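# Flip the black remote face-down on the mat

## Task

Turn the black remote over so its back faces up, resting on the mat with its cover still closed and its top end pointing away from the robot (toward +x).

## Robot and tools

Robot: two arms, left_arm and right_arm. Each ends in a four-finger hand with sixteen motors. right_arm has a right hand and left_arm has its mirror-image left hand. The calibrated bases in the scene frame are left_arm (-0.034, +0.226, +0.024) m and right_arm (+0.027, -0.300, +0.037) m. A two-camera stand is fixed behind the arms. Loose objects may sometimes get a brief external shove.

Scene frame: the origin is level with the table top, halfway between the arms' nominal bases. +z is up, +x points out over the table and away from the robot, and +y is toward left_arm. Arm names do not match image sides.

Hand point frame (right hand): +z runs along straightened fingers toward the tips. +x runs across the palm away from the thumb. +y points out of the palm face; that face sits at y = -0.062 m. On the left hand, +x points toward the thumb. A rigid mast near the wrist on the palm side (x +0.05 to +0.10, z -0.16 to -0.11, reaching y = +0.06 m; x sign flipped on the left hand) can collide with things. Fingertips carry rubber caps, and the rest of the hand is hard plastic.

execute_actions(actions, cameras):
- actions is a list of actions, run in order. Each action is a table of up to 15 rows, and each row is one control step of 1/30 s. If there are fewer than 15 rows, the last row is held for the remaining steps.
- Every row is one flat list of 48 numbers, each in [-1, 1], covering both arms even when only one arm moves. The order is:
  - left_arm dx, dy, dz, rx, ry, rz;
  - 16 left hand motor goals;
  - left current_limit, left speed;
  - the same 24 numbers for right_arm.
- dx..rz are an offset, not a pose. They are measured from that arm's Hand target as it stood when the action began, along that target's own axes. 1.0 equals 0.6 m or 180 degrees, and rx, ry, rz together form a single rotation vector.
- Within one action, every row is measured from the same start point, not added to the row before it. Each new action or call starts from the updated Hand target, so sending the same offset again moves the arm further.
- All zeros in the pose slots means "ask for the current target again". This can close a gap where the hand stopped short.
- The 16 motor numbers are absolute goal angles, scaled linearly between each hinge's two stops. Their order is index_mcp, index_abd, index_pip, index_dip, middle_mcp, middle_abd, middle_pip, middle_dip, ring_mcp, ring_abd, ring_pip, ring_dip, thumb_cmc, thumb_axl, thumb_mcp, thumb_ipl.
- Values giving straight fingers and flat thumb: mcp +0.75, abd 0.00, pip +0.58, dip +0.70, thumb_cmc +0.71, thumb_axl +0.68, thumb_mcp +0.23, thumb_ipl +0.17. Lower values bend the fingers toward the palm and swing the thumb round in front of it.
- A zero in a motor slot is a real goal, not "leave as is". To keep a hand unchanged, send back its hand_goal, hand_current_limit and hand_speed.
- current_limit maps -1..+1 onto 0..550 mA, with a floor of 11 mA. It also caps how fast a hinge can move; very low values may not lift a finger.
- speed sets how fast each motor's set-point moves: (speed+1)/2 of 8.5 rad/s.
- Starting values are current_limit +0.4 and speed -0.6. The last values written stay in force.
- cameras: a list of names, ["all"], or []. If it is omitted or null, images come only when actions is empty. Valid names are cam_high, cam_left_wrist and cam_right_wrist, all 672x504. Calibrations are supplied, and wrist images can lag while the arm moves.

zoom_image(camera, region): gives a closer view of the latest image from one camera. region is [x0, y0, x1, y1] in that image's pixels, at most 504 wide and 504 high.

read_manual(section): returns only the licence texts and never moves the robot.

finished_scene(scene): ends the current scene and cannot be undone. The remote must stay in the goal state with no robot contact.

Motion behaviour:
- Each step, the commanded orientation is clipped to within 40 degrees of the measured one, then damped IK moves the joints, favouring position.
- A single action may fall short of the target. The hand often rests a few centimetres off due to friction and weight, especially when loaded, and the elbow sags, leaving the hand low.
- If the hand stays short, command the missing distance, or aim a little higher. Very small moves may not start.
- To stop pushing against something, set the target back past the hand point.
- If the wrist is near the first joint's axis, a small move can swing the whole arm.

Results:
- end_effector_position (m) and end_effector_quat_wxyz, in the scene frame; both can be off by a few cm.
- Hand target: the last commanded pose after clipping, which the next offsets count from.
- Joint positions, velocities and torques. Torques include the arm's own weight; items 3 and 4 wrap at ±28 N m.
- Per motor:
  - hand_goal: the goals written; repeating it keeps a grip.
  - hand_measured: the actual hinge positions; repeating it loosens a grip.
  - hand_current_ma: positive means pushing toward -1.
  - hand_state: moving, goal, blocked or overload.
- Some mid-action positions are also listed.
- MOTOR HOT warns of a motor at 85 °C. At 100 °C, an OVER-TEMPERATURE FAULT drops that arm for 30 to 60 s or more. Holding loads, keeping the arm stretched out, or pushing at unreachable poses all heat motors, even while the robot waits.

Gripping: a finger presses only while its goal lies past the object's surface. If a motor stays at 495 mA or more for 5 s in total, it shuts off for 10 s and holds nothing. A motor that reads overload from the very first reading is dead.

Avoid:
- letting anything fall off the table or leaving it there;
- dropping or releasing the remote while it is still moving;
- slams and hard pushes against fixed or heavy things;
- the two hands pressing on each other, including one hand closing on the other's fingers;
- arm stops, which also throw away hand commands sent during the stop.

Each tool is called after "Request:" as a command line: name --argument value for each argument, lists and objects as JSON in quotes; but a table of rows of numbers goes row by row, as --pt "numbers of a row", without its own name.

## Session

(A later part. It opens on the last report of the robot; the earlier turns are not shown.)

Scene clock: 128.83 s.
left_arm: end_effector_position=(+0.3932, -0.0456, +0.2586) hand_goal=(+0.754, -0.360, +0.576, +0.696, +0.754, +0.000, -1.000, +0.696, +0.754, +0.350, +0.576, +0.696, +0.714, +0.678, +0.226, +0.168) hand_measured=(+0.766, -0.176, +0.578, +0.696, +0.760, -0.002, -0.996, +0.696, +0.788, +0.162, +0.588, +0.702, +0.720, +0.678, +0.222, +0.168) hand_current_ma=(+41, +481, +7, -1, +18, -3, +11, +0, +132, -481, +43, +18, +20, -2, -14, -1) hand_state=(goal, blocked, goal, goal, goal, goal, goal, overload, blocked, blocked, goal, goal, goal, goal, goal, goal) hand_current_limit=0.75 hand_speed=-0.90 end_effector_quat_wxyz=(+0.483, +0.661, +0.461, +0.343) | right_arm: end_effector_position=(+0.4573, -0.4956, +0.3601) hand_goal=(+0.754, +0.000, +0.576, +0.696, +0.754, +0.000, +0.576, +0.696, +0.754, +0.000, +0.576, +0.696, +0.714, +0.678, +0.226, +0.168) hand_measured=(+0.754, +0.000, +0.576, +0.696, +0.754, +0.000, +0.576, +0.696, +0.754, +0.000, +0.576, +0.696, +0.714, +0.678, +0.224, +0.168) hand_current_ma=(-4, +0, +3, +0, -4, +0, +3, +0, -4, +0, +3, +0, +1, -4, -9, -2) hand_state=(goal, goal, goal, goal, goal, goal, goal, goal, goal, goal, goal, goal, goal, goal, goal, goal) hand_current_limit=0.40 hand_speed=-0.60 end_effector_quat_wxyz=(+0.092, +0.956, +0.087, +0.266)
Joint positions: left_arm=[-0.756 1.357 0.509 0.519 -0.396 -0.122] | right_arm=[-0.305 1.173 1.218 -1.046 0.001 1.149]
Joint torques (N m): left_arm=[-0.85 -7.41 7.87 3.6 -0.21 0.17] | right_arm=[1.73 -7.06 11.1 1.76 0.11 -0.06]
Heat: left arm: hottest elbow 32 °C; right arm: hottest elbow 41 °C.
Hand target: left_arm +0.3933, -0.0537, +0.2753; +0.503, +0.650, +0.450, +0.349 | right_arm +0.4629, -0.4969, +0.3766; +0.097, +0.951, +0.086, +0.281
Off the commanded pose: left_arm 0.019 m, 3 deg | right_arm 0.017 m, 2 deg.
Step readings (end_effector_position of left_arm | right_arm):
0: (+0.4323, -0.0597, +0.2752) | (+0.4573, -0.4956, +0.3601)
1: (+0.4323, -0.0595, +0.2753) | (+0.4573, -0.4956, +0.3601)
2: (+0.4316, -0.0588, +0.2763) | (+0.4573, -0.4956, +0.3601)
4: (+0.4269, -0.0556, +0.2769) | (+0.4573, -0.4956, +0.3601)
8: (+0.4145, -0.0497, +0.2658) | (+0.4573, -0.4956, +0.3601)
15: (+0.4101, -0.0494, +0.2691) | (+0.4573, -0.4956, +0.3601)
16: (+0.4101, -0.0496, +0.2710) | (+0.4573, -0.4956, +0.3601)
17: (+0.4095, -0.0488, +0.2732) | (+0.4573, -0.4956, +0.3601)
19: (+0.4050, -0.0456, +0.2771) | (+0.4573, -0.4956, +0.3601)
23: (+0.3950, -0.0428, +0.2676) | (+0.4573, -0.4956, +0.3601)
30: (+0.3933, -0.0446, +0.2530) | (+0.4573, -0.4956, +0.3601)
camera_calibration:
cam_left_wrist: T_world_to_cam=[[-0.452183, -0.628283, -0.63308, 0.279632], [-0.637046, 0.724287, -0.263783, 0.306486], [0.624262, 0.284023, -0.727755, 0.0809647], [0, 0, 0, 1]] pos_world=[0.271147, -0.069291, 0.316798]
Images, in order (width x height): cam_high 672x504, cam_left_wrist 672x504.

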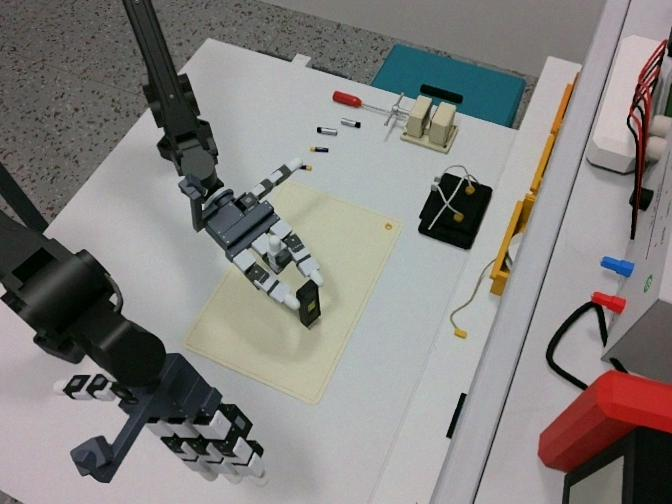

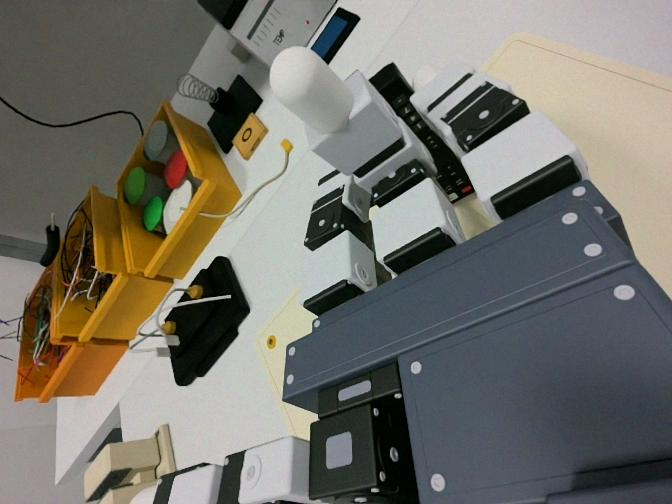

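Request:
execute_actions --actions '[[[0,-0.0323,0.0083,0,0,0,0.754,-0.36,0.576,0.696,0.754,0,-1,0.696,0.754,0.35,0.576,0.696,0.714,0.678,0.226,0.168,0.75,-0.9,0,0,0,0,0,0,0.754,0,0.576,0.696,0.754,0,0.576,0.696,0.754,0,0.576,0.696,0.714,0.678,0.226,0.168,0.4,-0.6]],[[0,-0.008,0.002,0,0,0,0.754,-0.36,0.576,0.696,0.754,0,-1,0.696,0.754,0.35,0.576,0.696,0.714,0.678,0.226,0.168,0.75,-0.9,0,0,0,0,0,0,0.754,0,0.576,0.696,0.754,0,0.576,0.696,0.754,0,0.576,0.696,0.714,0.678,0.226,0.168,0.4,-0.6]]]' --cameras '["cam_left_wrist","cam_high"]'

Request:
zoom_image --camera "cam_high" --region '[260, 260, 350, 340]'

Request:
zoom_image --camera "cam_left_wrist" --region '[340, 40, 520, 220]'

Scene clock: 132.00 s.
left_arm: end_effector_position=(+0.3948, -0.0473, +0.2438) hand_goal=(+0.754, -0.360, +0.576, +0.696, +0.754, +0.000, -1.000, +0.696, +0.754, +0.350, +0.576, +0.696, +0.714, +0.678, +0.226, +0.168) hand_measured=(+0.762, -0.176, +0.578, +0.694, +0.760, -0.002, -0.996, +0.696, +0.784, +0.162, +0.588, +0.700, +0.720, +0.678, +0.222, +0.168) hand_current_ma=(+30, +481, +3, -3, +19, -3, +10, +0, +117, -481, +36, +14, +21, -2, -14, -1) hand_state=(goal, blocked, goal, goal, goal, goal, goal, overload, blocked, blocked, goal, goal, goal, goal, goal, goal) hand_current_limit=0.75 hand_speed=-0.90 end_effector_quat_wxyz=(+0.492, +0.654, +0.459, +0.346) | right_arm: end_effector_position=(+0.4573, -0.4956, +0.3601) hand_goal=(+0.754, +0.000, +0.576, +0.696, +0.754, +0.000, +0.576, +0.696, +0.754, +0.000, +0.576, +0.696, +0.714, +0.678, +0.226, +0.168) hand_measured=(+0.754, +0.000, +0.576, +0.696, +0.754, +0.000, +0.576, +0.696, +0.754, +0.000, +0.576, +0.696, +0.714, +0.678, +0.224, +0.168) hand_current_ma=(-4, +0, +3, +0, -4, +0, +3, +0, -4, +0, +3, +0, +1, -4, -9, -2) hand_state=(goal, goal, goal, goal, goal, goal, goal, goal, goal, goal, goal, goal, goal, goal, goal, goal) hand_current_limit=0.40 hand_speed=-0.60 end_effector_quat_wxyz=(+0.092, +0.956, +0.087, +0.266)
Joint positions: left_arm=[-0.756 1.43 0.496 0.63 -0.397 -0.12] | right_arm=[-0.305 1.173 1.218 -1.046 0.001 1.149]
Joint torques (N m): left_arm=[-0.85 -7 6.49 3.36 -0.13 0.24] | right_arm=[1.44 -7.24 11.02 1.83 0.13 -0.08]
Heat: left arm: hottest elbow 32 °C; right arm: hottest elbow 41 °C.
Hand target: left_arm +0.3932, -0.0537, +0.2503; +0.503, +0.650, +0.450, +0.349 | right_arm +0.4629, -0.4969, +0.3766; +0.097, +0.951, +0.086, +0.281
Off the commanded pose: left_arm 0.009 m, 2 deg | right_arm 0.017 m, 2 deg.
Step readings (end_effector_position of left_arm | right_arm):
0: (+0.3931, -0.0457, +0.2586) | (+0.4573, -0.4956, +0.3601)
1: (+0.3932, -0.0457, +0.2586) | (+0.4573, -0.4956, +0.3601)
2: (+0.3931, -0.0456, +0.2589) | (+0.4573, -0.4956, +0.3601)
4: (+0.3935, -0.0460, +0.2582) | (+0.4573, -0.4956, +0.3601)
8: (+0.3946, -0.0471, +0.2474) | (+0.4573, -0.4956, +0.3601)
15: (+0.3946, -0.0469, +0.2450) | (+0.4573, -0.4956, +0.3601)
16: (+0.3946, -0.0470, +0.2450) | (+0.4573, -0.4956, +0.3601)
17: (+0.3945, -0.0469, +0.2449) | (+0.4573, -0.4956, +0.3601)
19: (+0.3945, -0.0469, +0.2446) | (+0.4573, -0.4956, +0.3601)
23: (+0.3947, -0.0472, +0.2439) | (+0.4573, -0.4956, +0.3601)
30: (+0.3948, -0.0473, +0.2439) | (+0.4573, -0.4956, +0.3601)
camera_calibration:
cam_left_wrist: T_world_to_cam=[[-0.440157, -0.637462, -0.63238, 0.264554], [-0.631806, 0.720302, -0.286332, 0.308124], [0.63803, 0.273511, -0.719798, 0.0618276], [0, 0, 0, 1]] pos_world=[0.271672, -0.0702097, 0.300028]
Images, in order (width x height): cam_high 672x504, cam_left_wrist 672x504.

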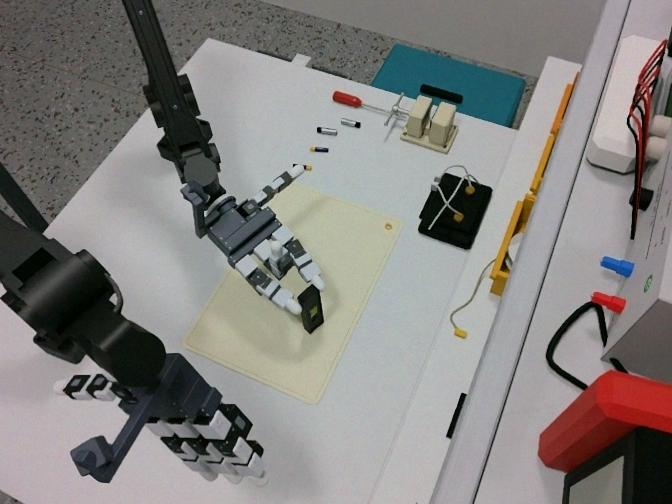

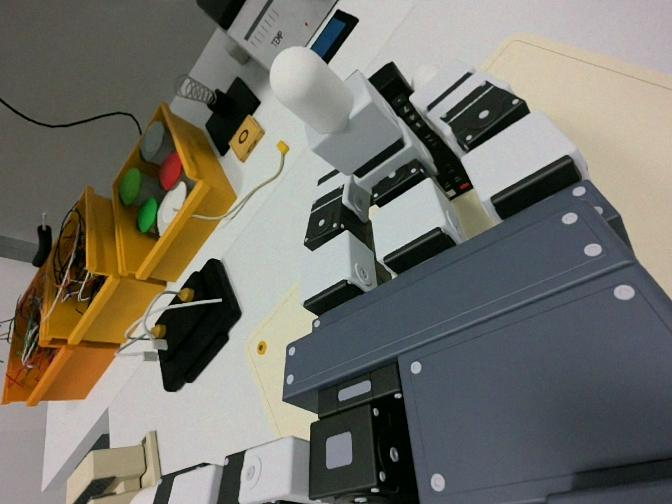

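Scaled by 5.600.

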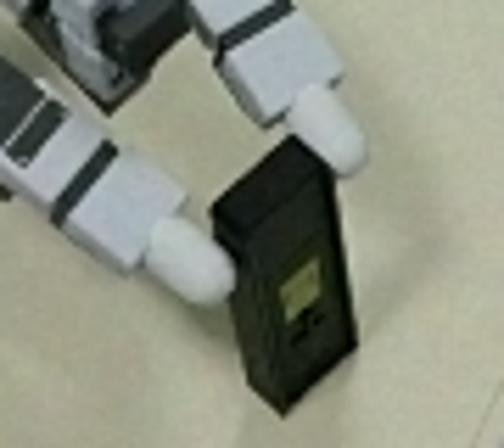

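Scaled by 2.800.

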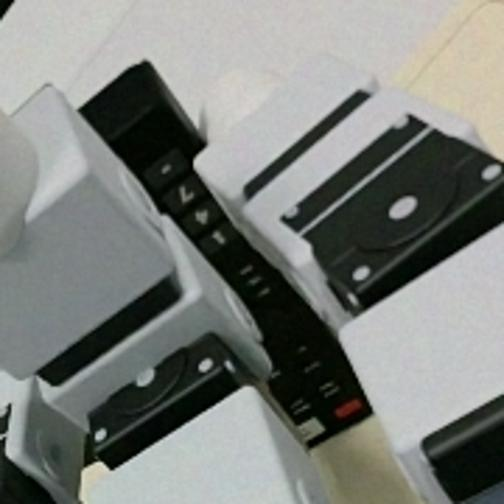

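Request:
execute_actions --actions '[[[0,-0.021,0.0054,0,0,0,0.754,-0.36,0.576,0.696,0.754,0,-1,0.696,0.754,0.35,0.576,0.696,0.714,0.678,0.226,0.168,0.75,-0.9,0,0,0,0,0,0,0.754,0,0.576,0.696,0.754,0,0.576,0.696,0.754,0,0.576,0.696,0.714,0.678,0.226,0.168,0.4,-0.6]],[[0,-0.006,-0.022,0,0,0,0.754,-0.36,0.576,0.696,0.754,0,-1,0.696,0.754,0.35,0.576,0.696,0.714,0.678,0.226,0.168,0.75,-0.9,0,0,0,0,0,0,0.754,0,0.576,0.696,0.754,0,0.576,0.696,0.754,0,0.576,0.696,0.714,0.678,0.226,0.168,0.4,-0.6]]]' --cameras '["cam_left_wrist","cam_high"]'

Request:
zoom_image --camera "cam_high" --region '[260, 260, 350, 340]'

Request:
zoom_image --camera "cam_left_wrist" --region '[340, 40, 520, 220]'

Scene clock: 134.43 s.
left_arm: end_effector_position=(+0.3870, -0.0435, +0.2343) hand_goal=(+0.754, -0.360, +0.576, +0.696, +0.754, +0.000, -1.000, +0.696, +0.754, +0.350, +0.576, +0.696, +0.714, +0.678, +0.226, +0.168) hand_measured=(+0.738, -0.176, +0.564, +0.690, +0.760, -0.002, -0.996, +0.696, +0.754, +0.162, +0.572, +0.694, +0.720, +0.678, +0.222, +0.168) hand_current_ma=(-59, +481, -41, -21, +19, -3, +10, +0, -1, -481, -8, -4, +21, -2, -14, -1) hand_state=(goal, blocked, goal, goal, goal, goal, goal, overload, goal, blocked, goal, goal, goal, goal, goal, goal) hand_current_limit=0.75 hand_speed=-0.90 end_effector_quat_wxyz=(+0.497, +0.648, +0.458, +0.351) | right_arm: end_effector_position=(+0.4573, -0.4956, +0.3601) hand_goal=(+0.754, +0.000, +0.576, +0.696, +0.754, +0.000, +0.576, +0.696, +0.754, +0.000, +0.576, +0.696, +0.714, +0.678, +0.226, +0.168) hand_measured=(+0.754, +0.000, +0.576, +0.696, +0.754, +0.000, +0.576, +0.696, +0.754, +0.000, +0.576, +0.696, +0.714, +0.678, +0.224, +0.168) hand_current_ma=(-4, +0, +3, +0, -4, +0, +3, +0, -4, +0, +3, +0, +1, -4, -9, -2) hand_state=(goal, goal, goal, goal, goal, goal, goal, goal, goal, goal, goal, goal, goal, goal, goal, goal) hand_current_limit=0.40 hand_speed=-0.60 end_effector_quat_wxyz=(+0.092, +0.956, +0.087, +0.266)
Joint positions: left_arm=[-0.767 1.46 0.466 0.707 -0.414 -0.12] | right_arm=[-0.305 1.173 1.218 -1.046 0.001 1.149]
Joint torques (N m): left_arm=[-1.14 -8.41 5.26 2.65 -0.06 0.16] | right_arm=[1.38 -7 11.04 1.78 0.14 -0.08]
Heat: left arm: hottest elbow 32 °C; right arm: hottest elbow 41 °C.
Hand target: left_arm +0.3804, -0.0489, +0.2371; +0.503, +0.650, +0.450, +0.349 | right_arm +0.4629, -0.4969, +0.3766; +0.097, +0.951, +0.086, +0.281
Off the commanded pose: left_arm 0.009 m, 1 deg | right_arm 0.017 m, 2 deg.
Step readings (end_effector_position of left_arm | right_arm):
0: (+0.3948, -0.0473, +0.2438) | (+0.4573, -0.4956, +0.3601)
1: (+0.3948, -0.0473, +0.2439) | (+0.4573, -0.4956, +0.3601)
2: (+0.3947, -0.0472, +0.2434) | (+0.4573, -0.4956, +0.3601)
4: (+0.3947, -0.0472, +0.2422) | (+0.4573, -0.4956, +0.3601)
8: (+0.3956, -0.0480, +0.2394) | (+0.4573, -0.4956, +0.3601)
15: (+0.3958, -0.0482, +0.2390) | (+0.4573, -0.4956, +0.3601)
16: (+0.3958, -0.0481, +0.2388) | (+0.4573, -0.4956, +0.3601)
17: (+0.3954, -0.0476, +0.2385) | (+0.4573, -0.4956, +0.3601)
19: (+0.3935, -0.0456, +0.2367) | (+0.4573, -0.4956, +0.3601)
23: (+0.3886, -0.0437, +0.2342) | (+0.4573, -0.4956, +0.3601)
30: (+0.3870, -0.0435, +0.2343) | (+0.4573, -0.4956, +0.3601)
camera_calibration:
cam_left_wrist: T_world_to_cam=[[-0.42652, -0.644919, -0.634161, 0.25241], [-0.631655, 0.714219, -0.3015, 0.300986], [0.647374, 0.271975, -0.711995, 0.0534163], [0, 0, 0, 1]] pos_world=[0.263197, -0.0667139, 0.288848]
Images, in order (width x height): cam_high 672x504, cam_left_wrist 672x504.

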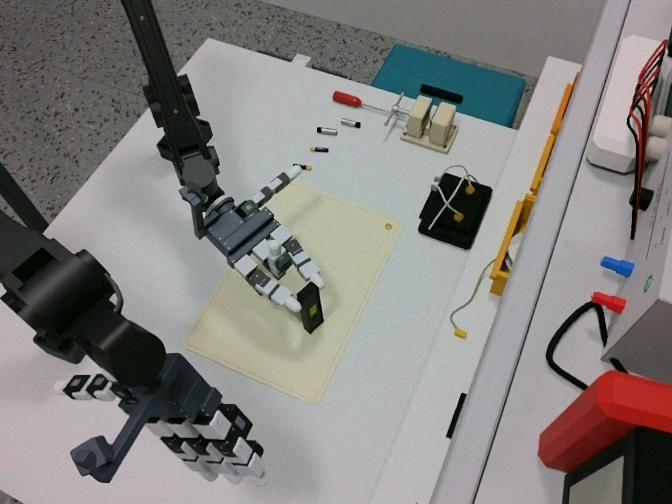

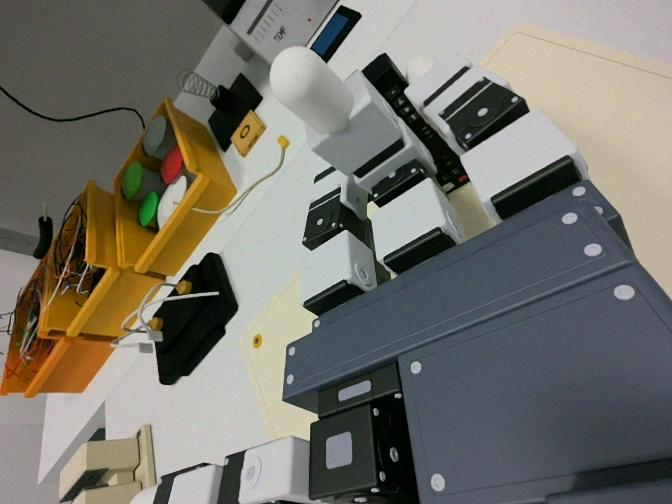

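Scaled by 5.600.

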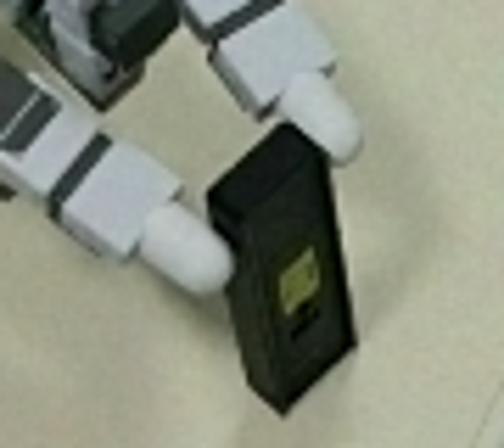

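Scaled by 2.800.

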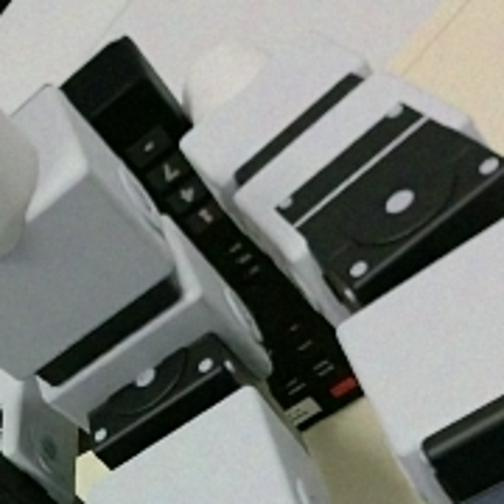

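Request:
execute_actions --actions '[[[0,-0.003,-0.0184,0,0,0,0.754,-0.36,0.576,0.696,0.754,0,-1,0.696,0.754,0.35,0.576,0.696,0.714,0.678,0.226,0.168,0.75,-0.9,0,0,0,0,0,0,0.754,0,0.576,0.696,0.754,0,0.576,0.696,0.754,0,0.576,0.696,0.714,0.678,0.226,0.168,0.4,-0.6]],[[0,-0.004,-0.0184,0,0,0,0.754,-0.36,0.576,0.696,0.754,0,-1,0.696,0.754,0.35,0.576,0.696,0.714,0.678,0.226,0.168,0.75,-0.9,0,0,0,0,0,0,0.754,0,0.576,0.696,0.754,0,0.576,0.696,0.754,0,0.576,0.696,0.714,0.678,0.226,0.168,0.4,-0.6]]]' --cameras '["cam_left_wrist","cam_high"]'

Request:
zoom_image --camera "cam_high" --region '[260, 260, 350, 340]'

Request:
zoom_image --camera "cam_left_wrist" --region '[340, 40, 520, 220]'

Scene clock: 136.80 s.
left_arm: end_effector_position=(+0.3641, -0.0364, +0.2336) hand_goal=(+0.754, -0.360, +0.576, +0.696, +0.754, +0.000, -1.000, +0.696, +0.754, +0.350, +0.576, +0.696, +0.714, +0.678, +0.226, +0.168) hand_measured=(+0.740, -0.176, +0.564, +0.690, +0.760, -0.002, -0.996, +0.696, +0.758, +0.162, +0.574, +0.694, +0.720, +0.678, +0.222, +0.168) hand_current_ma=(-53, +481, -41, -21, +19, -3, +9, +0, +12, -481, -8, -4, +21, -2, -14, -1) hand_state=(goal, blocked, goal, goal, goal, goal, goal, overload, goal, blocked, goal, goal, goal, goal, goal, goal) hand_current_limit=0.75 hand_speed=-0.90 end_effector_quat_wxyz=(+0.495, +0.651, +0.454, +0.352) | right_arm: end_effector_position=(+0.4573, -0.4956, +0.3601) hand_goal=(+0.754, +0.000, +0.576, +0.696, +0.754, +0.000, +0.576, +0.696, +0.754, +0.000, +0.576, +0.696, +0.714, +0.678, +0.226, +0.168) hand_measured=(+0.754, +0.000, +0.576, +0.696, +0.754, +0.000, +0.576, +0.696, +0.754, +0.000, +0.576, +0.696, +0.714, +0.678, +0.224, +0.168) hand_current_ma=(-4, +0, +3, +0, -4, +0, +3, +0, -4, +0, +3, +0, +1, -4, -9, -2) hand_state=(goal, goal, goal, goal, goal, goal, goal, goal, goal, goal, goal, goal, goal, goal, goal, goal) hand_current_limit=0.40 hand_speed=-0.60 end_effector_quat_wxyz=(+0.092, +0.956, +0.087, +0.266)
Joint positions: left_arm=[-0.799 1.408 0.408 0.707 -0.442 -0.12] | right_arm=[-0.305 1.173 1.218 -1.046 0.001 1.149]
Joint torques (N m): left_arm=[-1.03 -8 5.63 2.21 -0.14 0.08] | right_arm=[1.38 -7.59 11.06 1.76 0.11 -0.05]
Heat: left arm: hottest elbow 32 °C; right arm: hottest elbow 41 °C.
Hand target: left_arm +0.3594, -0.0410, +0.2384; +0.503, +0.650, +0.450, +0.349 | right_arm +0.4629, -0.4969, +0.3766; +0.097, +0.951, +0.086, +0.281
Off the commanded pose: left_arm 0.008 m, 1 deg | right_arm 0.017 m, 2 deg.
Step readings (end_effector_position of left_arm | right_arm):
0: (+0.3870, -0.0435, +0.2343) | (+0.4573, -0.4956, +0.3601)
1: (+0.3870, -0.0434, +0.2344) | (+0.4573, -0.4956, +0.3601)
2: (+0.3867, -0.0430, +0.2343) | (+0.4573, -0.4956, +0.3601)
4: (+0.3839, -0.0417, +0.2344) | (+0.4573, -0.4956, +0.3601)
8: (+0.3772, -0.0401, +0.2347) | (+0.4573, -0.4956, +0.3601)
15: (+0.3756, -0.0400, +0.2346) | (+0.4573, -0.4956, +0.3601)
16: (+0.3755, -0.0400, +0.2348) | (+0.4573, -0.4956, +0.3601)
17: (+0.3751, -0.0397, +0.2345) | (+0.4573, -0.4956, +0.3601)
19: (+0.3724, -0.0384, +0.2343) | (+0.4573, -0.4956, +0.3601)
23: (+0.3657, -0.0368, +0.2339) | (+0.4573, -0.4956, +0.3601)
30: (+0.3641, -0.0364, +0.2336) | (+0.4573, -0.4956, +0.3601)
camera_calibration:
cam_left_wrist: T_world_to_cam=[[-0.428521, -0.636747, -0.641032, 0.249403], [-0.627465, 0.720211, -0.295946, 0.278601], [0.650121, 0.275406, -0.708162, 0.0641305], [0, 0, 0, 1]] pos_world=[0.239995, -0.0595066, 0.287741]
Images, in order (width x height): cam_high 672x504, cam_left_wrist 672x504.

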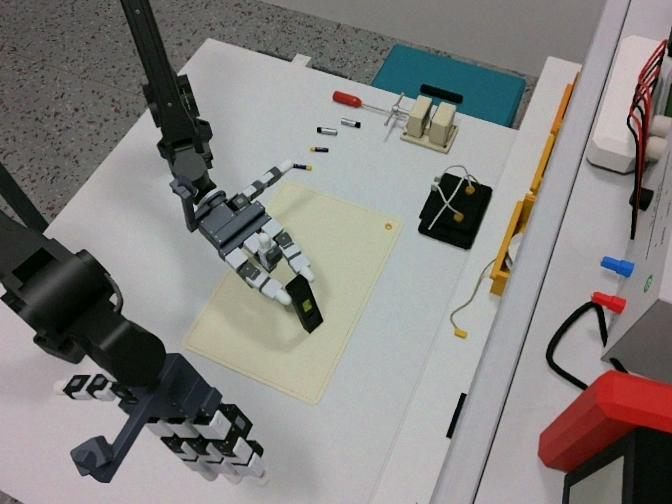

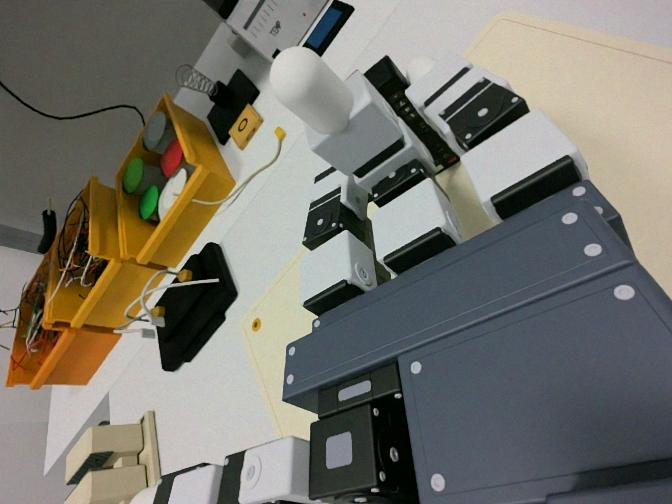

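Scaled by 5.600.

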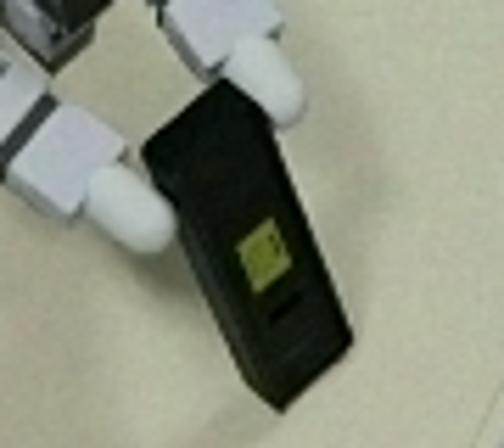

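Scaled by 2.800.

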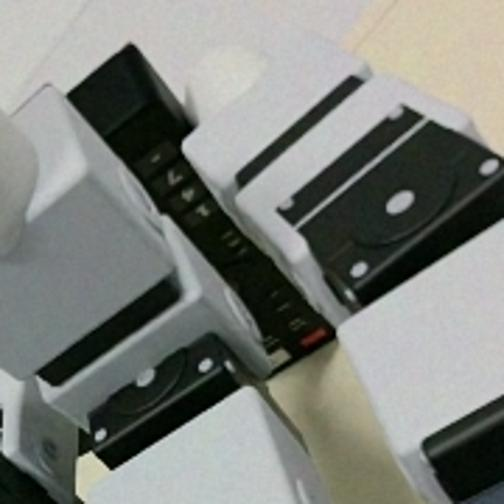

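Request:
execute_actions --actions '[[[0,-0.0072,-0.0169,0,0,0,0.754,-0.36,0.576,0.696,0.754,0,-1,0.696,0.754,0.35,0.576,0.696,0.714,0.678,0.226,0.168,0.75,-0.9,0,0,0,0,0,0,0.754,0,0.576,0.696,0.754,0,0.576,0.696,0.754,0,0.576,0.696,0.714,0.678,0.226,0.168,0.4,-0.6]],[[0,-0.0079,-0.0169,0,0,0,0.754,-0.36,0.576,0.696,0.754,0,-1,0.696,0.754,0.35,0.576,0.696,0.714,0.678,0.226,0.168,0.75,-0.9,0,0,0,0,0,0,0.754,0,0.576,0.696,0.754,0,0.576,0.696,0.754,0,0.576,0.696,0.714,0.678,0.226,0.168,0.4,-0.6]],[[0,-0.0105,-0.0152,0,0,0,0.754,-0.36,0.576,0.696,0.754,0,-1,0.696,0.754,0.35,0.576,0.696,0.714,0.678,0.226,0.168,0.75,-0.9,0,0,0,0,0,0,0.754,0,0.576,0.696,0.754,0,0.576,0.696,0.754,0,0.576,0.696,0.714,0.678,0.226,0.168,0.4,-0.6]]]' --cameras '["cam_left_wrist","cam_high"]'

Request:
zoom_image --camera "cam_high" --region '[240, 250, 350, 340]'

Scene clock: 139.27 s.
left_arm: end_effector_position=(+0.3325, -0.0257, +0.2216) hand_goal=(+0.754, -0.360, +0.576, +0.696, +0.754, +0.000, -1.000, +0.696, +0.754, +0.350, +0.576, +0.696, +0.714, +0.678, +0.226, +0.168) hand_measured=(+0.752, -0.176, +0.566, +0.690, +0.760, -0.002, -0.996, +0.696, +0.762, +0.162, +0.576, +0.694, +0.720, +0.678, +0.222, +0.168) hand_current_ma=(-6, +481, -29, -21, +19, -3, +9, +0, +26, -481, -2, -4, +21, -2, -14, -1) hand_state=(goal, blocked, goal, goal, goal, goal, goal, overload, goal, blocked, goal, goal, goal, goal, goal, goal) hand_current_limit=0.75 hand_speed=-0.90 end_effector_quat_wxyz=(+0.486, +0.659, +0.452, +0.353) | right_arm: end_effector_position=(+0.4573, -0.4956, +0.3601) hand_goal=(+0.754, +0.000, +0.576, +0.696, +0.754, +0.000, +0.576, +0.696, +0.754, +0.000, +0.576, +0.696, +0.714, +0.678, +0.226, +0.168) hand_measured=(+0.754, +0.000, +0.576, +0.696, +0.754, +0.000, +0.576, +0.696, +0.754, +0.000, +0.576, +0.696, +0.714, +0.678, +0.224, +0.168) hand_current_ma=(-4, +0, +3, +0, -4, +0, +3, +0, -4, +0, +3, +0, +1, -4, -9, -2) hand_state=(goal, goal, goal, goal, goal, goal, goal, goal, goal, goal, goal, goal, goal, goal, goal, goal) hand_current_limit=0.40 hand_speed=-0.60 end_effector_quat_wxyz=(+0.092, +0.956, +0.087, +0.266)
Joint positions: left_arm=[-0.852 1.36 0.325 0.714 -0.492 -0.129] | right_arm=[-0.305 1.173 1.218 -1.046 0.001 1.149]
Joint torques (N m): left_arm=[-0.97 -6.53 5.61 2.89 -0.16 0.02] | right_arm=[1.26 -7 11.08 1.77 0.11 -0.09]
Heat: left arm: hottest elbow 32 °C; right arm: hottest elbow 41 °C.
Hand target: left_arm +0.3291, -0.0298, +0.2311; +0.503, +0.650, +0.450, +0.349 | right_arm +0.4629, -0.4969, +0.3766; +0.097, +0.951, +0.086, +0.281
Off the commanded pose: left_arm 0.011 m, 2 deg | right_arm 0.017 m, 2 deg.
Step readings (end_effector_position of left_arm | right_arm):
0: (+0.3641, -0.0364, +0.2336) | (+0.4573, -0.4956, +0.3601)
1: (+0.3641, -0.0364, +0.2338) | (+0.4573, -0.4956, +0.3601)
2: (+0.3636, -0.0362, +0.2335) | (+0.4573, -0.4956, +0.3601)
4: (+0.3610, -0.0351, +0.2331) | (+0.4573, -0.4956, +0.3601)
8: (+0.3550, -0.0336, +0.2319) | (+0.4573, -0.4956, +0.3601)
15: (+0.3536, -0.0332, +0.2316) | (+0.4573, -0.4956, +0.3601)
16: (+0.3536, -0.0331, +0.2317) | (+0.4573, -0.4956, +0.3601)
17: (+0.3532, -0.0328, +0.2316) | (+0.4573, -0.4956, +0.3601)
19: (+0.3506, -0.0318, +0.2308) | (+0.4573, -0.4956, +0.3601)
23: (+0.3443, -0.0302, +0.2289) | (+0.4573, -0.4956, +0.3601)
30: (+0.3431, -0.0295, +0.2284) | (+0.4573, -0.4956, +0.3601)
31: (+0.3430, -0.0295, +0.2283) | (+0.4573, -0.4956, +0.3601)
32: (+0.3426, -0.0293, +0.2283) | (+0.4573, -0.4956, +0.3601)
34: (+0.3402, -0.0282, +0.2273) | (+0.4573, -0.4956, +0.3601)
38: (+0.3344, -0.0267, +0.2240) | (+0.4573, -0.4956, +0.3601)
45: (+0.3325, -0.0258, +0.2216) | (+0.4573, -0.4956, +0.3601)
camera_calibration:
cam_left_wrist: T_world_to_cam=[[-0.437386, -0.621171, -0.650261, 0.240411], [-0.628129, 0.728494, -0.273406, 0.242985], [0.643543, 0.288864, -0.708808, 0.07583], [0, 0, 0, 1]] pos_world=[0.208978, -0.0495815, 0.276512]
Images, in order (width x height): cam_high 672x504, cam_left_wrist 672x504.

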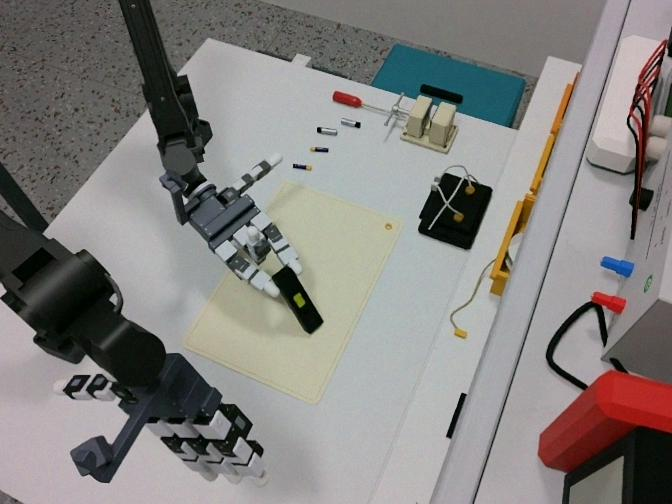

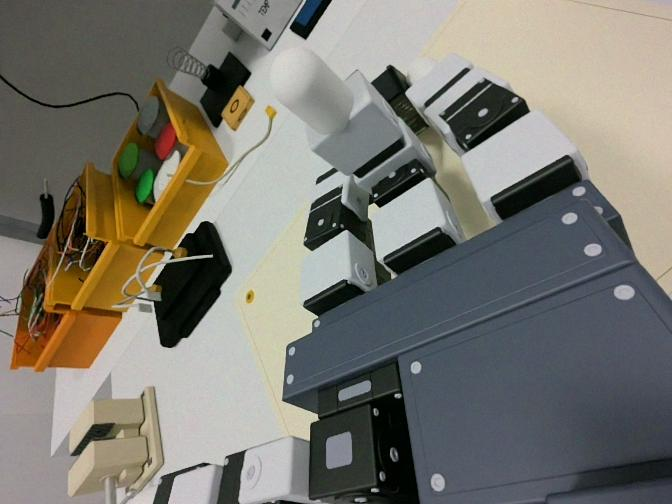

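Scaled by 4.582.

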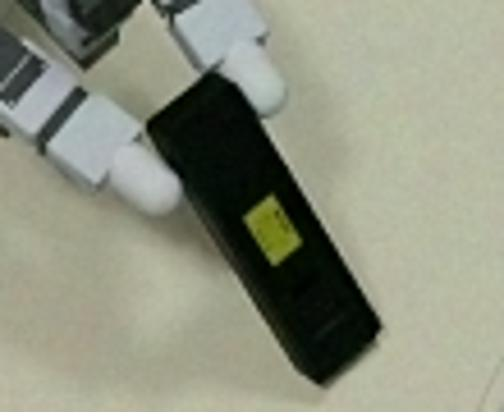

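Request:
execute_actions --actions '[[[0,-0.0127,-0.0203,0.0194,0,0,0.754,-0.36,0.576,0.696,0.754,0,-1,0.696,0.754,0.35,0.576,0.696,0.714,0.678,0.226,0.168,0.75,-0.9,0,0,0,0,0,0,0.754,0,0.576,0.696,0.754,0,0.576,0.696,0.754,0,0.576,0.696,0.714,0.678,0.226,0.168,0.4,-0.6]],[[0,-0.0172,-0.0125,0.0222,0,0,0.754,-0.36,0.576,0.696,0.754,0,-1,0.696,0.754,0.35,0.576,0.696,0.714,0.678,0.226,0.168,0.75,-0.9,0,0,0,0,0,0,0.754,0,0.576,0.696,0.754,0,0.576,0.696,0.754,0,0.576,0.696,0.714,0.678,0.226,0.168,0.4,-0.6]],[[0,-0.0185,-0.0023,0.0278,0,0,0.754,-0.36,0.576,0.696,0.754,0,-1,0.696,0.754,0.35,0.576,0.696,0.714,0.678,0.226,0.168,0.75,-0.9,0,0,0,0,0,0,0.754,0,0.576,0.696,0.754,0,0.576,0.696,0.754,0,0.576,0.696,0.714,0.678,0.226,0.168,0.4,-0.6]]]' --cameras '["cam_left_wrist","cam_high"]'

Request:
zoom_image --camera "cam_high" --region '[230, 240, 350, 340]'

Scene clock: 142.50 s.
left_arm: end_effector_position=(+0.3004, -0.0105, +0.1940) hand_goal=(+0.754, -0.360, +0.576, +0.696, +0.754, +0.000, -1.000, +0.696, +0.754, +0.350, +0.576, +0.696, +0.714, +0.678, +0.226, +0.168) hand_measured=(+0.764, -0.176, +0.578, +0.694, +0.760, -0.002, -0.996, +0.696, +0.768, +0.162, +0.580, +0.696, +0.720, +0.678, +0.222, +0.168) hand_current_ma=(+36, +481, +5, -3, +19, -3, +9, +0, +53, -481, +8, -2, +21, -2, -14, -1) hand_state=(goal, blocked, goal, goal, goal, goal, goal, overload, goal, blocked, goal, goal, goal, goal, goal, goal) hand_current_limit=0.75 hand_speed=-0.90 end_effector_quat_wxyz=(+0.412, +0.709, +0.486, +0.303) | right_arm: end_effector_position=(+0.4573, -0.4956, +0.3601) hand_goal=(+0.754, +0.000, +0.576, +0.696, +0.754, +0.000, +0.576, +0.696, +0.754, +0.000, +0.576, +0.696, +0.714, +0.678, +0.226, +0.168) hand_measured=(+0.754, +0.000, +0.576, +0.696, +0.754, +0.000, +0.576, +0.696, +0.754, +0.000, +0.576, +0.696, +0.714, +0.678, +0.224, +0.168) hand_current_ma=(-4, +0, +3, +0, -4, +0, +3, +0, -4, +0, +3, +0, +1, -4, -9, -2) hand_state=(goal, goal, goal, goal, goal, goal, goal, goal, goal, goal, goal, goal, goal, goal, goal, goal) hand_current_limit=0.40 hand_speed=-0.60 end_effector_quat_wxyz=(+0.092, +0.956, +0.087, +0.266)
Joint positions: left_arm=[-0.919 1.135 0.295 0.262 -0.509 -0.275] | right_arm=[-0.305 1.173 1.218 -1.046 0.001 1.149]
Joint torques (N m): left_arm=[-0.67 -5.01 8.42 1.78 -0.21 -0.03] | right_arm=[1.67 -7.41 11.03 1.8 0.11 -0.11]
Heat: left arm: hottest elbow 31 °C; right arm: hottest elbow 41 °C.
Hand target: left_arm +0.3016, -0.0194, +0.2096; +0.429, +0.701, +0.486, +0.298 | right_arm +0.4629, -0.4969, +0.3766; +0.097, +0.951, +0.086, +0.281
Off the commanded pose: left_arm 0.018 m, 2 deg | right_arm 0.017 m, 2 deg.
Step readings (end_effector_position of left_arm | right_arm):
0: (+0.3325, -0.0257, +0.2216) | (+0.4573, -0.4956, +0.3601)
1: (+0.3325, -0.0256, +0.2218) | (+0.4573, -0.4956, +0.3601)
2: (+0.3320, -0.0252, +0.2219) | (+0.4573, -0.4956, +0.3601)
4: (+0.3291, -0.0242, +0.2212) | (+0.4573, -0.4956, +0.3601)
8: (+0.3204, -0.0215, +0.2204) | (+0.4573, -0.4956, +0.3601)
15: (+0.3183, -0.0206, +0.2204) | (+0.4573, -0.4956, +0.3601)
16: (+0.3183, -0.0204, +0.2201) | (+0.4573, -0.4956, +0.3601)
17: (+0.3178, -0.0203, +0.2190) | (+0.4573, -0.4956, +0.3601)
19: (+0.3153, -0.0199, +0.2176) | (+0.4573, -0.4956, +0.3601)
23: (+0.3099, -0.0188, +0.2154) | (+0.4573, -0.4956, +0.3601)
30: (+0.3082, -0.0174, +0.2129) | (+0.4573, -0.4956, +0.3601)
31: (+0.3081, -0.0172, +0.2125) | (+0.4573, -0.4956, +0.3601)
32: (+0.3077, -0.0167, +0.2105) | (+0.4573, -0.4956, +0.3601)
34: (+0.3057, -0.0156, +0.2058) | (+0.4573, -0.4956, +0.3601)
38: (+0.3021, -0.0132, +0.2000) | (+0.4573, -0.4956, +0.3601)
45: (+0.3006, -0.0111, +0.1949) | (+0.4573, -0.4956, +0.3601)
camera_calibration:
cam_left_wrist: T_world_to_cam=[[-0.561493, -0.574558, -0.59549, 0.244965], [-0.6674, 0.739881, -0.0845768, 0.179456], [0.489186, 0.34994, -0.798898, 0.136996], [0, 0, 0, 1]] pos_world=[0.190298, -0.0399697, 0.270498]
Images, in order (width x height): cam_high 672x504, cam_left_wrist 672x504.

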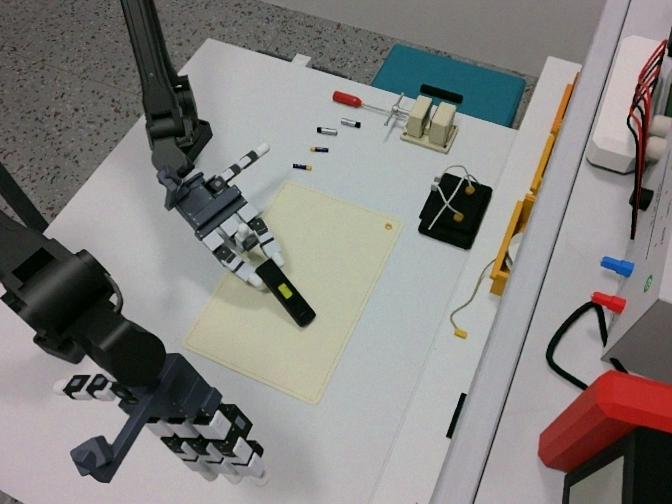

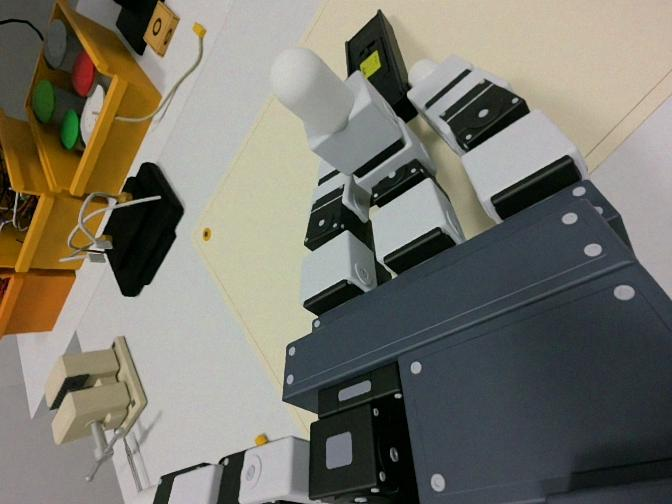

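Scaled by 4.200.

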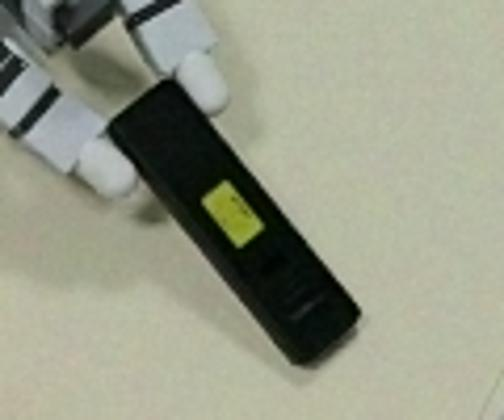

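Request:
execute_actions --actions '[[[0,-0.0087,0.0047,0.0333,0,0,0.754,-0.36,0.576,0.696,0.754,0,-1,0.696,0.754,0.35,0.576,0.696,0.714,0.678,0.226,0.168,0.75,-0.9,0,0,0,0,0,0,0.754,0,0.576,0.696,0.754,0,0.576,0.696,0.754,0,0.576,0.696,0.714,0.678,0.226,0.168,0.4,-0.6]],[[0,-0.0178,0.0198,0.0333,0,0,0.754,-0.36,0.576,0.696,0.754,0,-1,0.696,0.754,0.35,0.576,0.696,0.714,0.678,0.226,0.168,0.75,-0.9,0,0,0,0,0,0,0.754,0,0.576,0.696,0.754,0,0.576,0.696,0.754,0,0.576,0.696,0.714,0.678,0.226,0.168,0.4,-0.6]]]' --cameras '["cam_left_wrist","cam_high"]'

Request:
zoom_image --camera "cam_high" --region '[230, 240, 350, 340]'

Scene clock: 144.47 s.
left_arm: end_effector_position=(+0.2919, -0.0076, +0.1621) hand_goal=(+0.754, -0.360, +0.576, +0.696, +0.754, +0.000, -1.000, +0.696, +0.754, +0.350, +0.576, +0.696, +0.714, +0.678, +0.226, +0.168) hand_measured=(+0.766, -0.176, +0.578, +0.696, +0.760, -0.002, -0.996, +0.696, +0.766, +0.162, +0.576, +0.694, +0.720, +0.678, +0.222, +0.168) hand_current_ma=(+39, +481, +8, -1, +19, -3, +9, +0, +41, -481, +2, -5, +21, -2, -14, -1) hand_state=(goal, blocked, goal, goal, goal, goal, goal, overload, goal, blocked, goal, goal, goal, goal, goal, goal) hand_current_limit=0.75 hand_speed=-0.90 end_effector_quat_wxyz=(+0.330, +0.756, +0.508, +0.247) | right_arm: end_effector_position=(+0.4573, -0.4956, +0.3601) hand_goal=(+0.754, +0.000, +0.576, +0.696, +0.754, +0.000, +0.576, +0.696, +0.754, +0.000, +0.576, +0.696, +0.714, +0.678, +0.226, +0.168) hand_measured=(+0.754, +0.000, +0.576, +0.696, +0.754, +0.000, +0.576, +0.696, +0.754, +0.000, +0.576, +0.696, +0.714, +0.678, +0.224, +0.168) hand_current_ma=(-4, +0, +3, +0, -4, +0, +3, +0, -4, +0, +3, +0, +1, -4, -9, -2) hand_state=(goal, goal, goal, goal, goal, goal, goal, goal, goal, goal, goal, goal, goal, goal, goal, goal) hand_current_limit=0.40 hand_speed=-0.60 end_effector_quat_wxyz=(+0.092, +0.956, +0.087, +0.266)
Joint positions: left_arm=[-0.919 1.074 0.346 -0.085 -0.428 -0.363] | right_arm=[-0.305 1.173 1.218 -1.046 0.001 1.149]
Joint torques (N m): left_arm=[0.56 -3.66 11.12 1.33 -0.2 0] | right_arm=[1.55 -6.95 11.1 1.85 0.13 -0.08]
Heat: left arm: hottest elbow 31 °C; right arm: hottest elbow 41 °C.
Hand target: left_arm +0.3056, -0.0208, +0.1882; +0.354, +0.742, +0.514, +0.246 | right_arm +0.4629, -0.4969, +0.3766; +0.097, +0.951, +0.086, +0.281
Off the commanded pose: left_arm 0.032 m, 3 deg | right_arm 0.017 m, 2 deg.
Step readings (end_effector_position of left_arm | right_arm):
0: (+0.3004, -0.0104, +0.1939) | (+0.4573, -0.4956, +0.3601)
1: (+0.3003, -0.0103, +0.1935) | (+0.4573, -0.4956, +0.3601)
2: (+0.2998, -0.0103, +0.1915) | (+0.4573, -0.4956, +0.3601)
4: (+0.2972, -0.0086, +0.1850) | (+0.4573, -0.4956, +0.3601)
8: (+0.2932, -0.0040, +0.1780) | (+0.4573, -0.4956, +0.3601)
15: (+0.2927, -0.0026, +0.1748) | (+0.4573, -0.4956, +0.3601)
16: (+0.2928, -0.0028, +0.1746) | (+0.4573, -0.4956, +0.3601)
17: (+0.2926, -0.0036, +0.1733) | (+0.4573, -0.4956, +0.3601)
19: (+0.2921, -0.0058, +0.1688) | (+0.4573, -0.4956, +0.3601)
23: (+0.2917, -0.0076, +0.1640) | (+0.4573, -0.4956, +0.3601)
30: (+0.2919, -0.0078, +0.1624) | (+0.4573, -0.4956, +0.3601)
camera_calibration:
cam_left_wrist: T_world_to_cam=[[-0.683046, -0.518736, -0.514162, 0.245618], [-0.655161, 0.746311, 0.117409, 0.132671], [0.32282, 0.417054, -0.849619, 0.172003], [0, 0, 0, 1]] pos_world=[0.199163, -0.0433372, 0.256847]
Images, in order (width x height): cam_high 672x504, cam_left_wrist 672x504.

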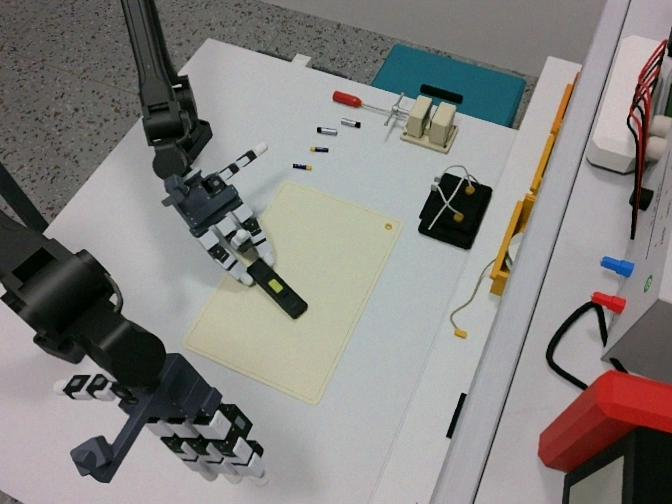

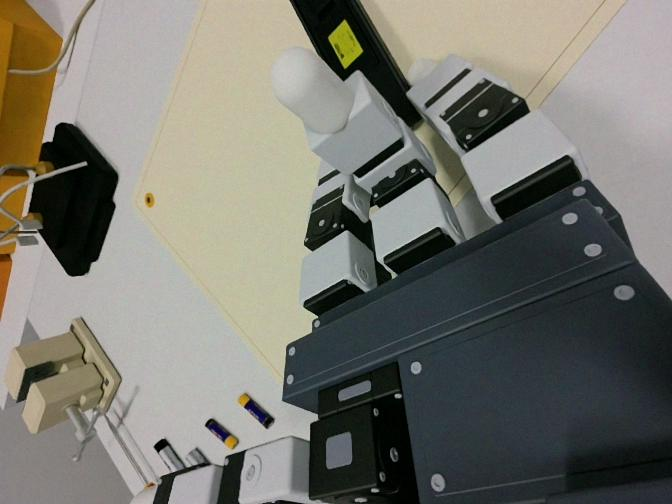

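Scaled by 4.200.

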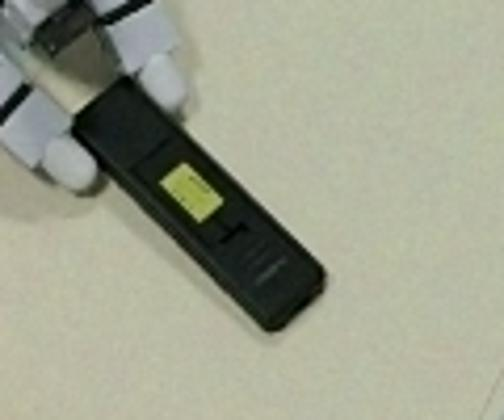

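Request:
execute_actions --actions '[[[0,-0.0104,0.0084,0,0,0,0.754,-0.36,0.576,0.696,0.754,0,-1,0.696,0.754,0.35,0.576,0.696,0.714,0.678,0.226,0.168,0.75,-0.9,0,0,0,0,0,0,0.754,0,0.576,0.696,0.754,0,0.576,0.696,0.754,0,0.576,0.696,0.714,0.678,0.226,0.168,0.4,-0.6]],[[0,-0.0104,0.0084,0,0,0,0.754,-0.36,0.576,0.696,0.754,0,-1,0.696,0.754,0.35,0.576,0.696,0.714,0.678,0.226,0.168,0.75,-0.9,0,0,0,0,0,0,0.754,0,0.576,0.696,0.754,0,0.576,0.696,0.754,0,0.576,0.696,0.714,0.678,0.226,0.168,0.4,-0.6]]]' --cameras '["cam_left_wrist","cam_high"]'

Request:
zoom_image --camera "cam_high" --region '[230, 240, 350, 340]'

Scene clock: 146.37 s.
left_arm: end_effector_position=(+0.2944, -0.0109, +0.1539) hand_goal=(+0.754, -0.360, +0.576, +0.696, +0.754, +0.000, -1.000, +0.696, +0.754, +0.350, +0.576, +0.696, +0.714, +0.678, +0.226, +0.168) hand_measured=(+0.766, -0.176, +0.580, +0.696, +0.760, -0.002, -0.996, +0.696, +0.766, +0.162, +0.578, +0.694, +0.720, +0.678, +0.222, +0.168) hand_current_ma=(+41, +481, +10, +0, +19, -3, +9, +0, +41, -481, +4, -3, +21, -2, -14, -1) hand_state=(goal, blocked, goal, goal, goal, goal, goal, overload, goal, blocked, goal, goal, goal, goal, goal, goal) hand_current_limit=0.75 hand_speed=-0.90 end_effector_quat_wxyz=(+0.328, +0.757, +0.509, +0.246) | right_arm: end_effector_position=(+0.4573, -0.4956, +0.3601) hand_goal=(+0.754, +0.000, +0.576, +0.696, +0.754, +0.000, +0.576, +0.696, +0.754, +0.000, +0.576, +0.696, +0.714, +0.678, +0.226, +0.168) hand_measured=(+0.754, +0.000, +0.576, +0.696, +0.754, +0.000, +0.576, +0.696, +0.754, +0.000, +0.576, +0.696, +0.714, +0.678, +0.224, +0.168) hand_current_ma=(-4, +0, +3, +0, -4, +0, +3, +0, -4, +0, +3, +0, +1, -4, -9, -2) hand_state=(goal, goal, goal, goal, goal, goal, goal, goal, goal, goal, goal, goal, goal, goal, goal, goal) hand_current_limit=0.40 hand_speed=-0.60 end_effector_quat_wxyz=(+0.092, +0.956, +0.087, +0.266)
Joint positions: left_arm=[-0.919 1.117 0.346 -0.045 -0.427 -0.364] | right_arm=[-0.305 1.173 1.218 -1.046 0.001 1.149]
Joint torques (N m): left_arm=[0.67 -3.37 9.21 2.66 -0.21 -0.04] | right_arm=[1.73 -7.59 11.03 1.84 0.12 -0.09]
Heat: left arm: hottest elbow 31 °C; right arm: hottest elbow 41 °C.
Hand target: left_arm +0.3056, -0.0208, +0.1722; +0.354, +0.742, +0.514, +0.246 | right_arm +0.4629, -0.4969, +0.3766; +0.097, +0.951, +0.086, +0.281
Off the commanded pose: left_arm 0.024 m, 3 deg | right_arm 0.017 m, 2 deg.
Step readings (end_effector_position of left_arm | right_arm):
0: (+0.2919, -0.0075, +0.1621) | (+0.4573, -0.4956, +0.3601)
1: (+0.2919, -0.0075, +0.1621) | (+0.4573, -0.4956, +0.3601)
2: (+0.2919, -0.0075, +0.1621) | (+0.4573, -0.4956, +0.3601)
4: (+0.2919, -0.0075, +0.1615) | (+0.4573, -0.4956, +0.3601)
8: (+0.2919, -0.0076, +0.1581) | (+0.4573, -0.4956, +0.3601)
15: (+0.2920, -0.0077, +0.1565) | (+0.4573, -0.4956, +0.3601)
16: (+0.2920, -0.0077, +0.1566) | (+0.4573, -0.4956, +0.3601)
17: (+0.2922, -0.0080, +0.1568) | (+0.4573, -0.4956, +0.3601)
19: (+0.2929, -0.0090, +0.1566) | (+0.4573, -0.4956, +0.3601)
23: (+0.2939, -0.0102, +0.1539) | (+0.4573, -0.4956, +0.3601)
30: (+0.2944, -0.0108, +0.1538) | (+0.4573, -0.4956, +0.3601)
camera_calibration:
cam_left_wrist: T_world_to_cam=[[-0.68443, -0.518337, -0.512721, 0.241606], [-0.65528, 0.745645, 0.120919, 0.137236], [0.319631, 0.418736, -0.849998, 0.166545], [0, 0, 0, 1]] pos_world=[0.202058, -0.0468342, 0.248845]
Images, in order (width x height): cam_high 672x504, cam_left_wrist 672x504.

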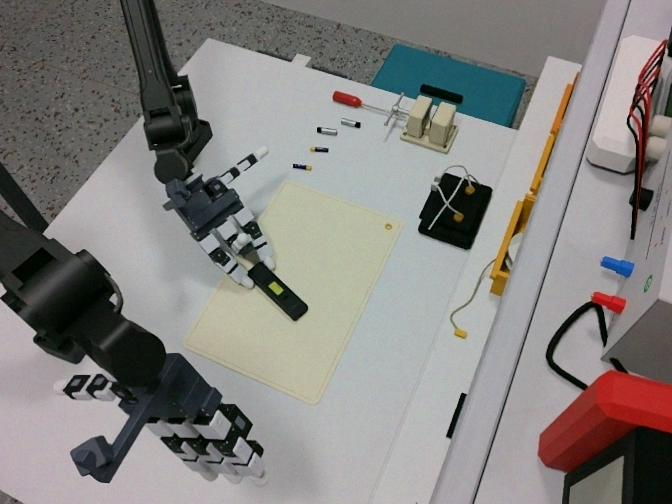

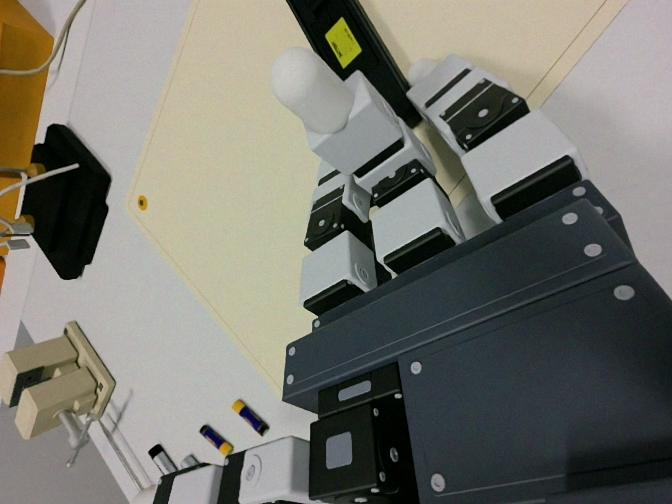

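Scaled by 4.200.

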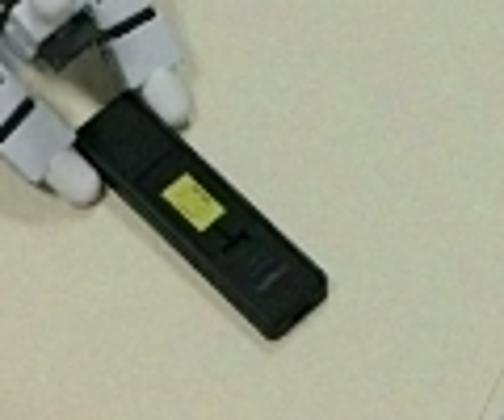

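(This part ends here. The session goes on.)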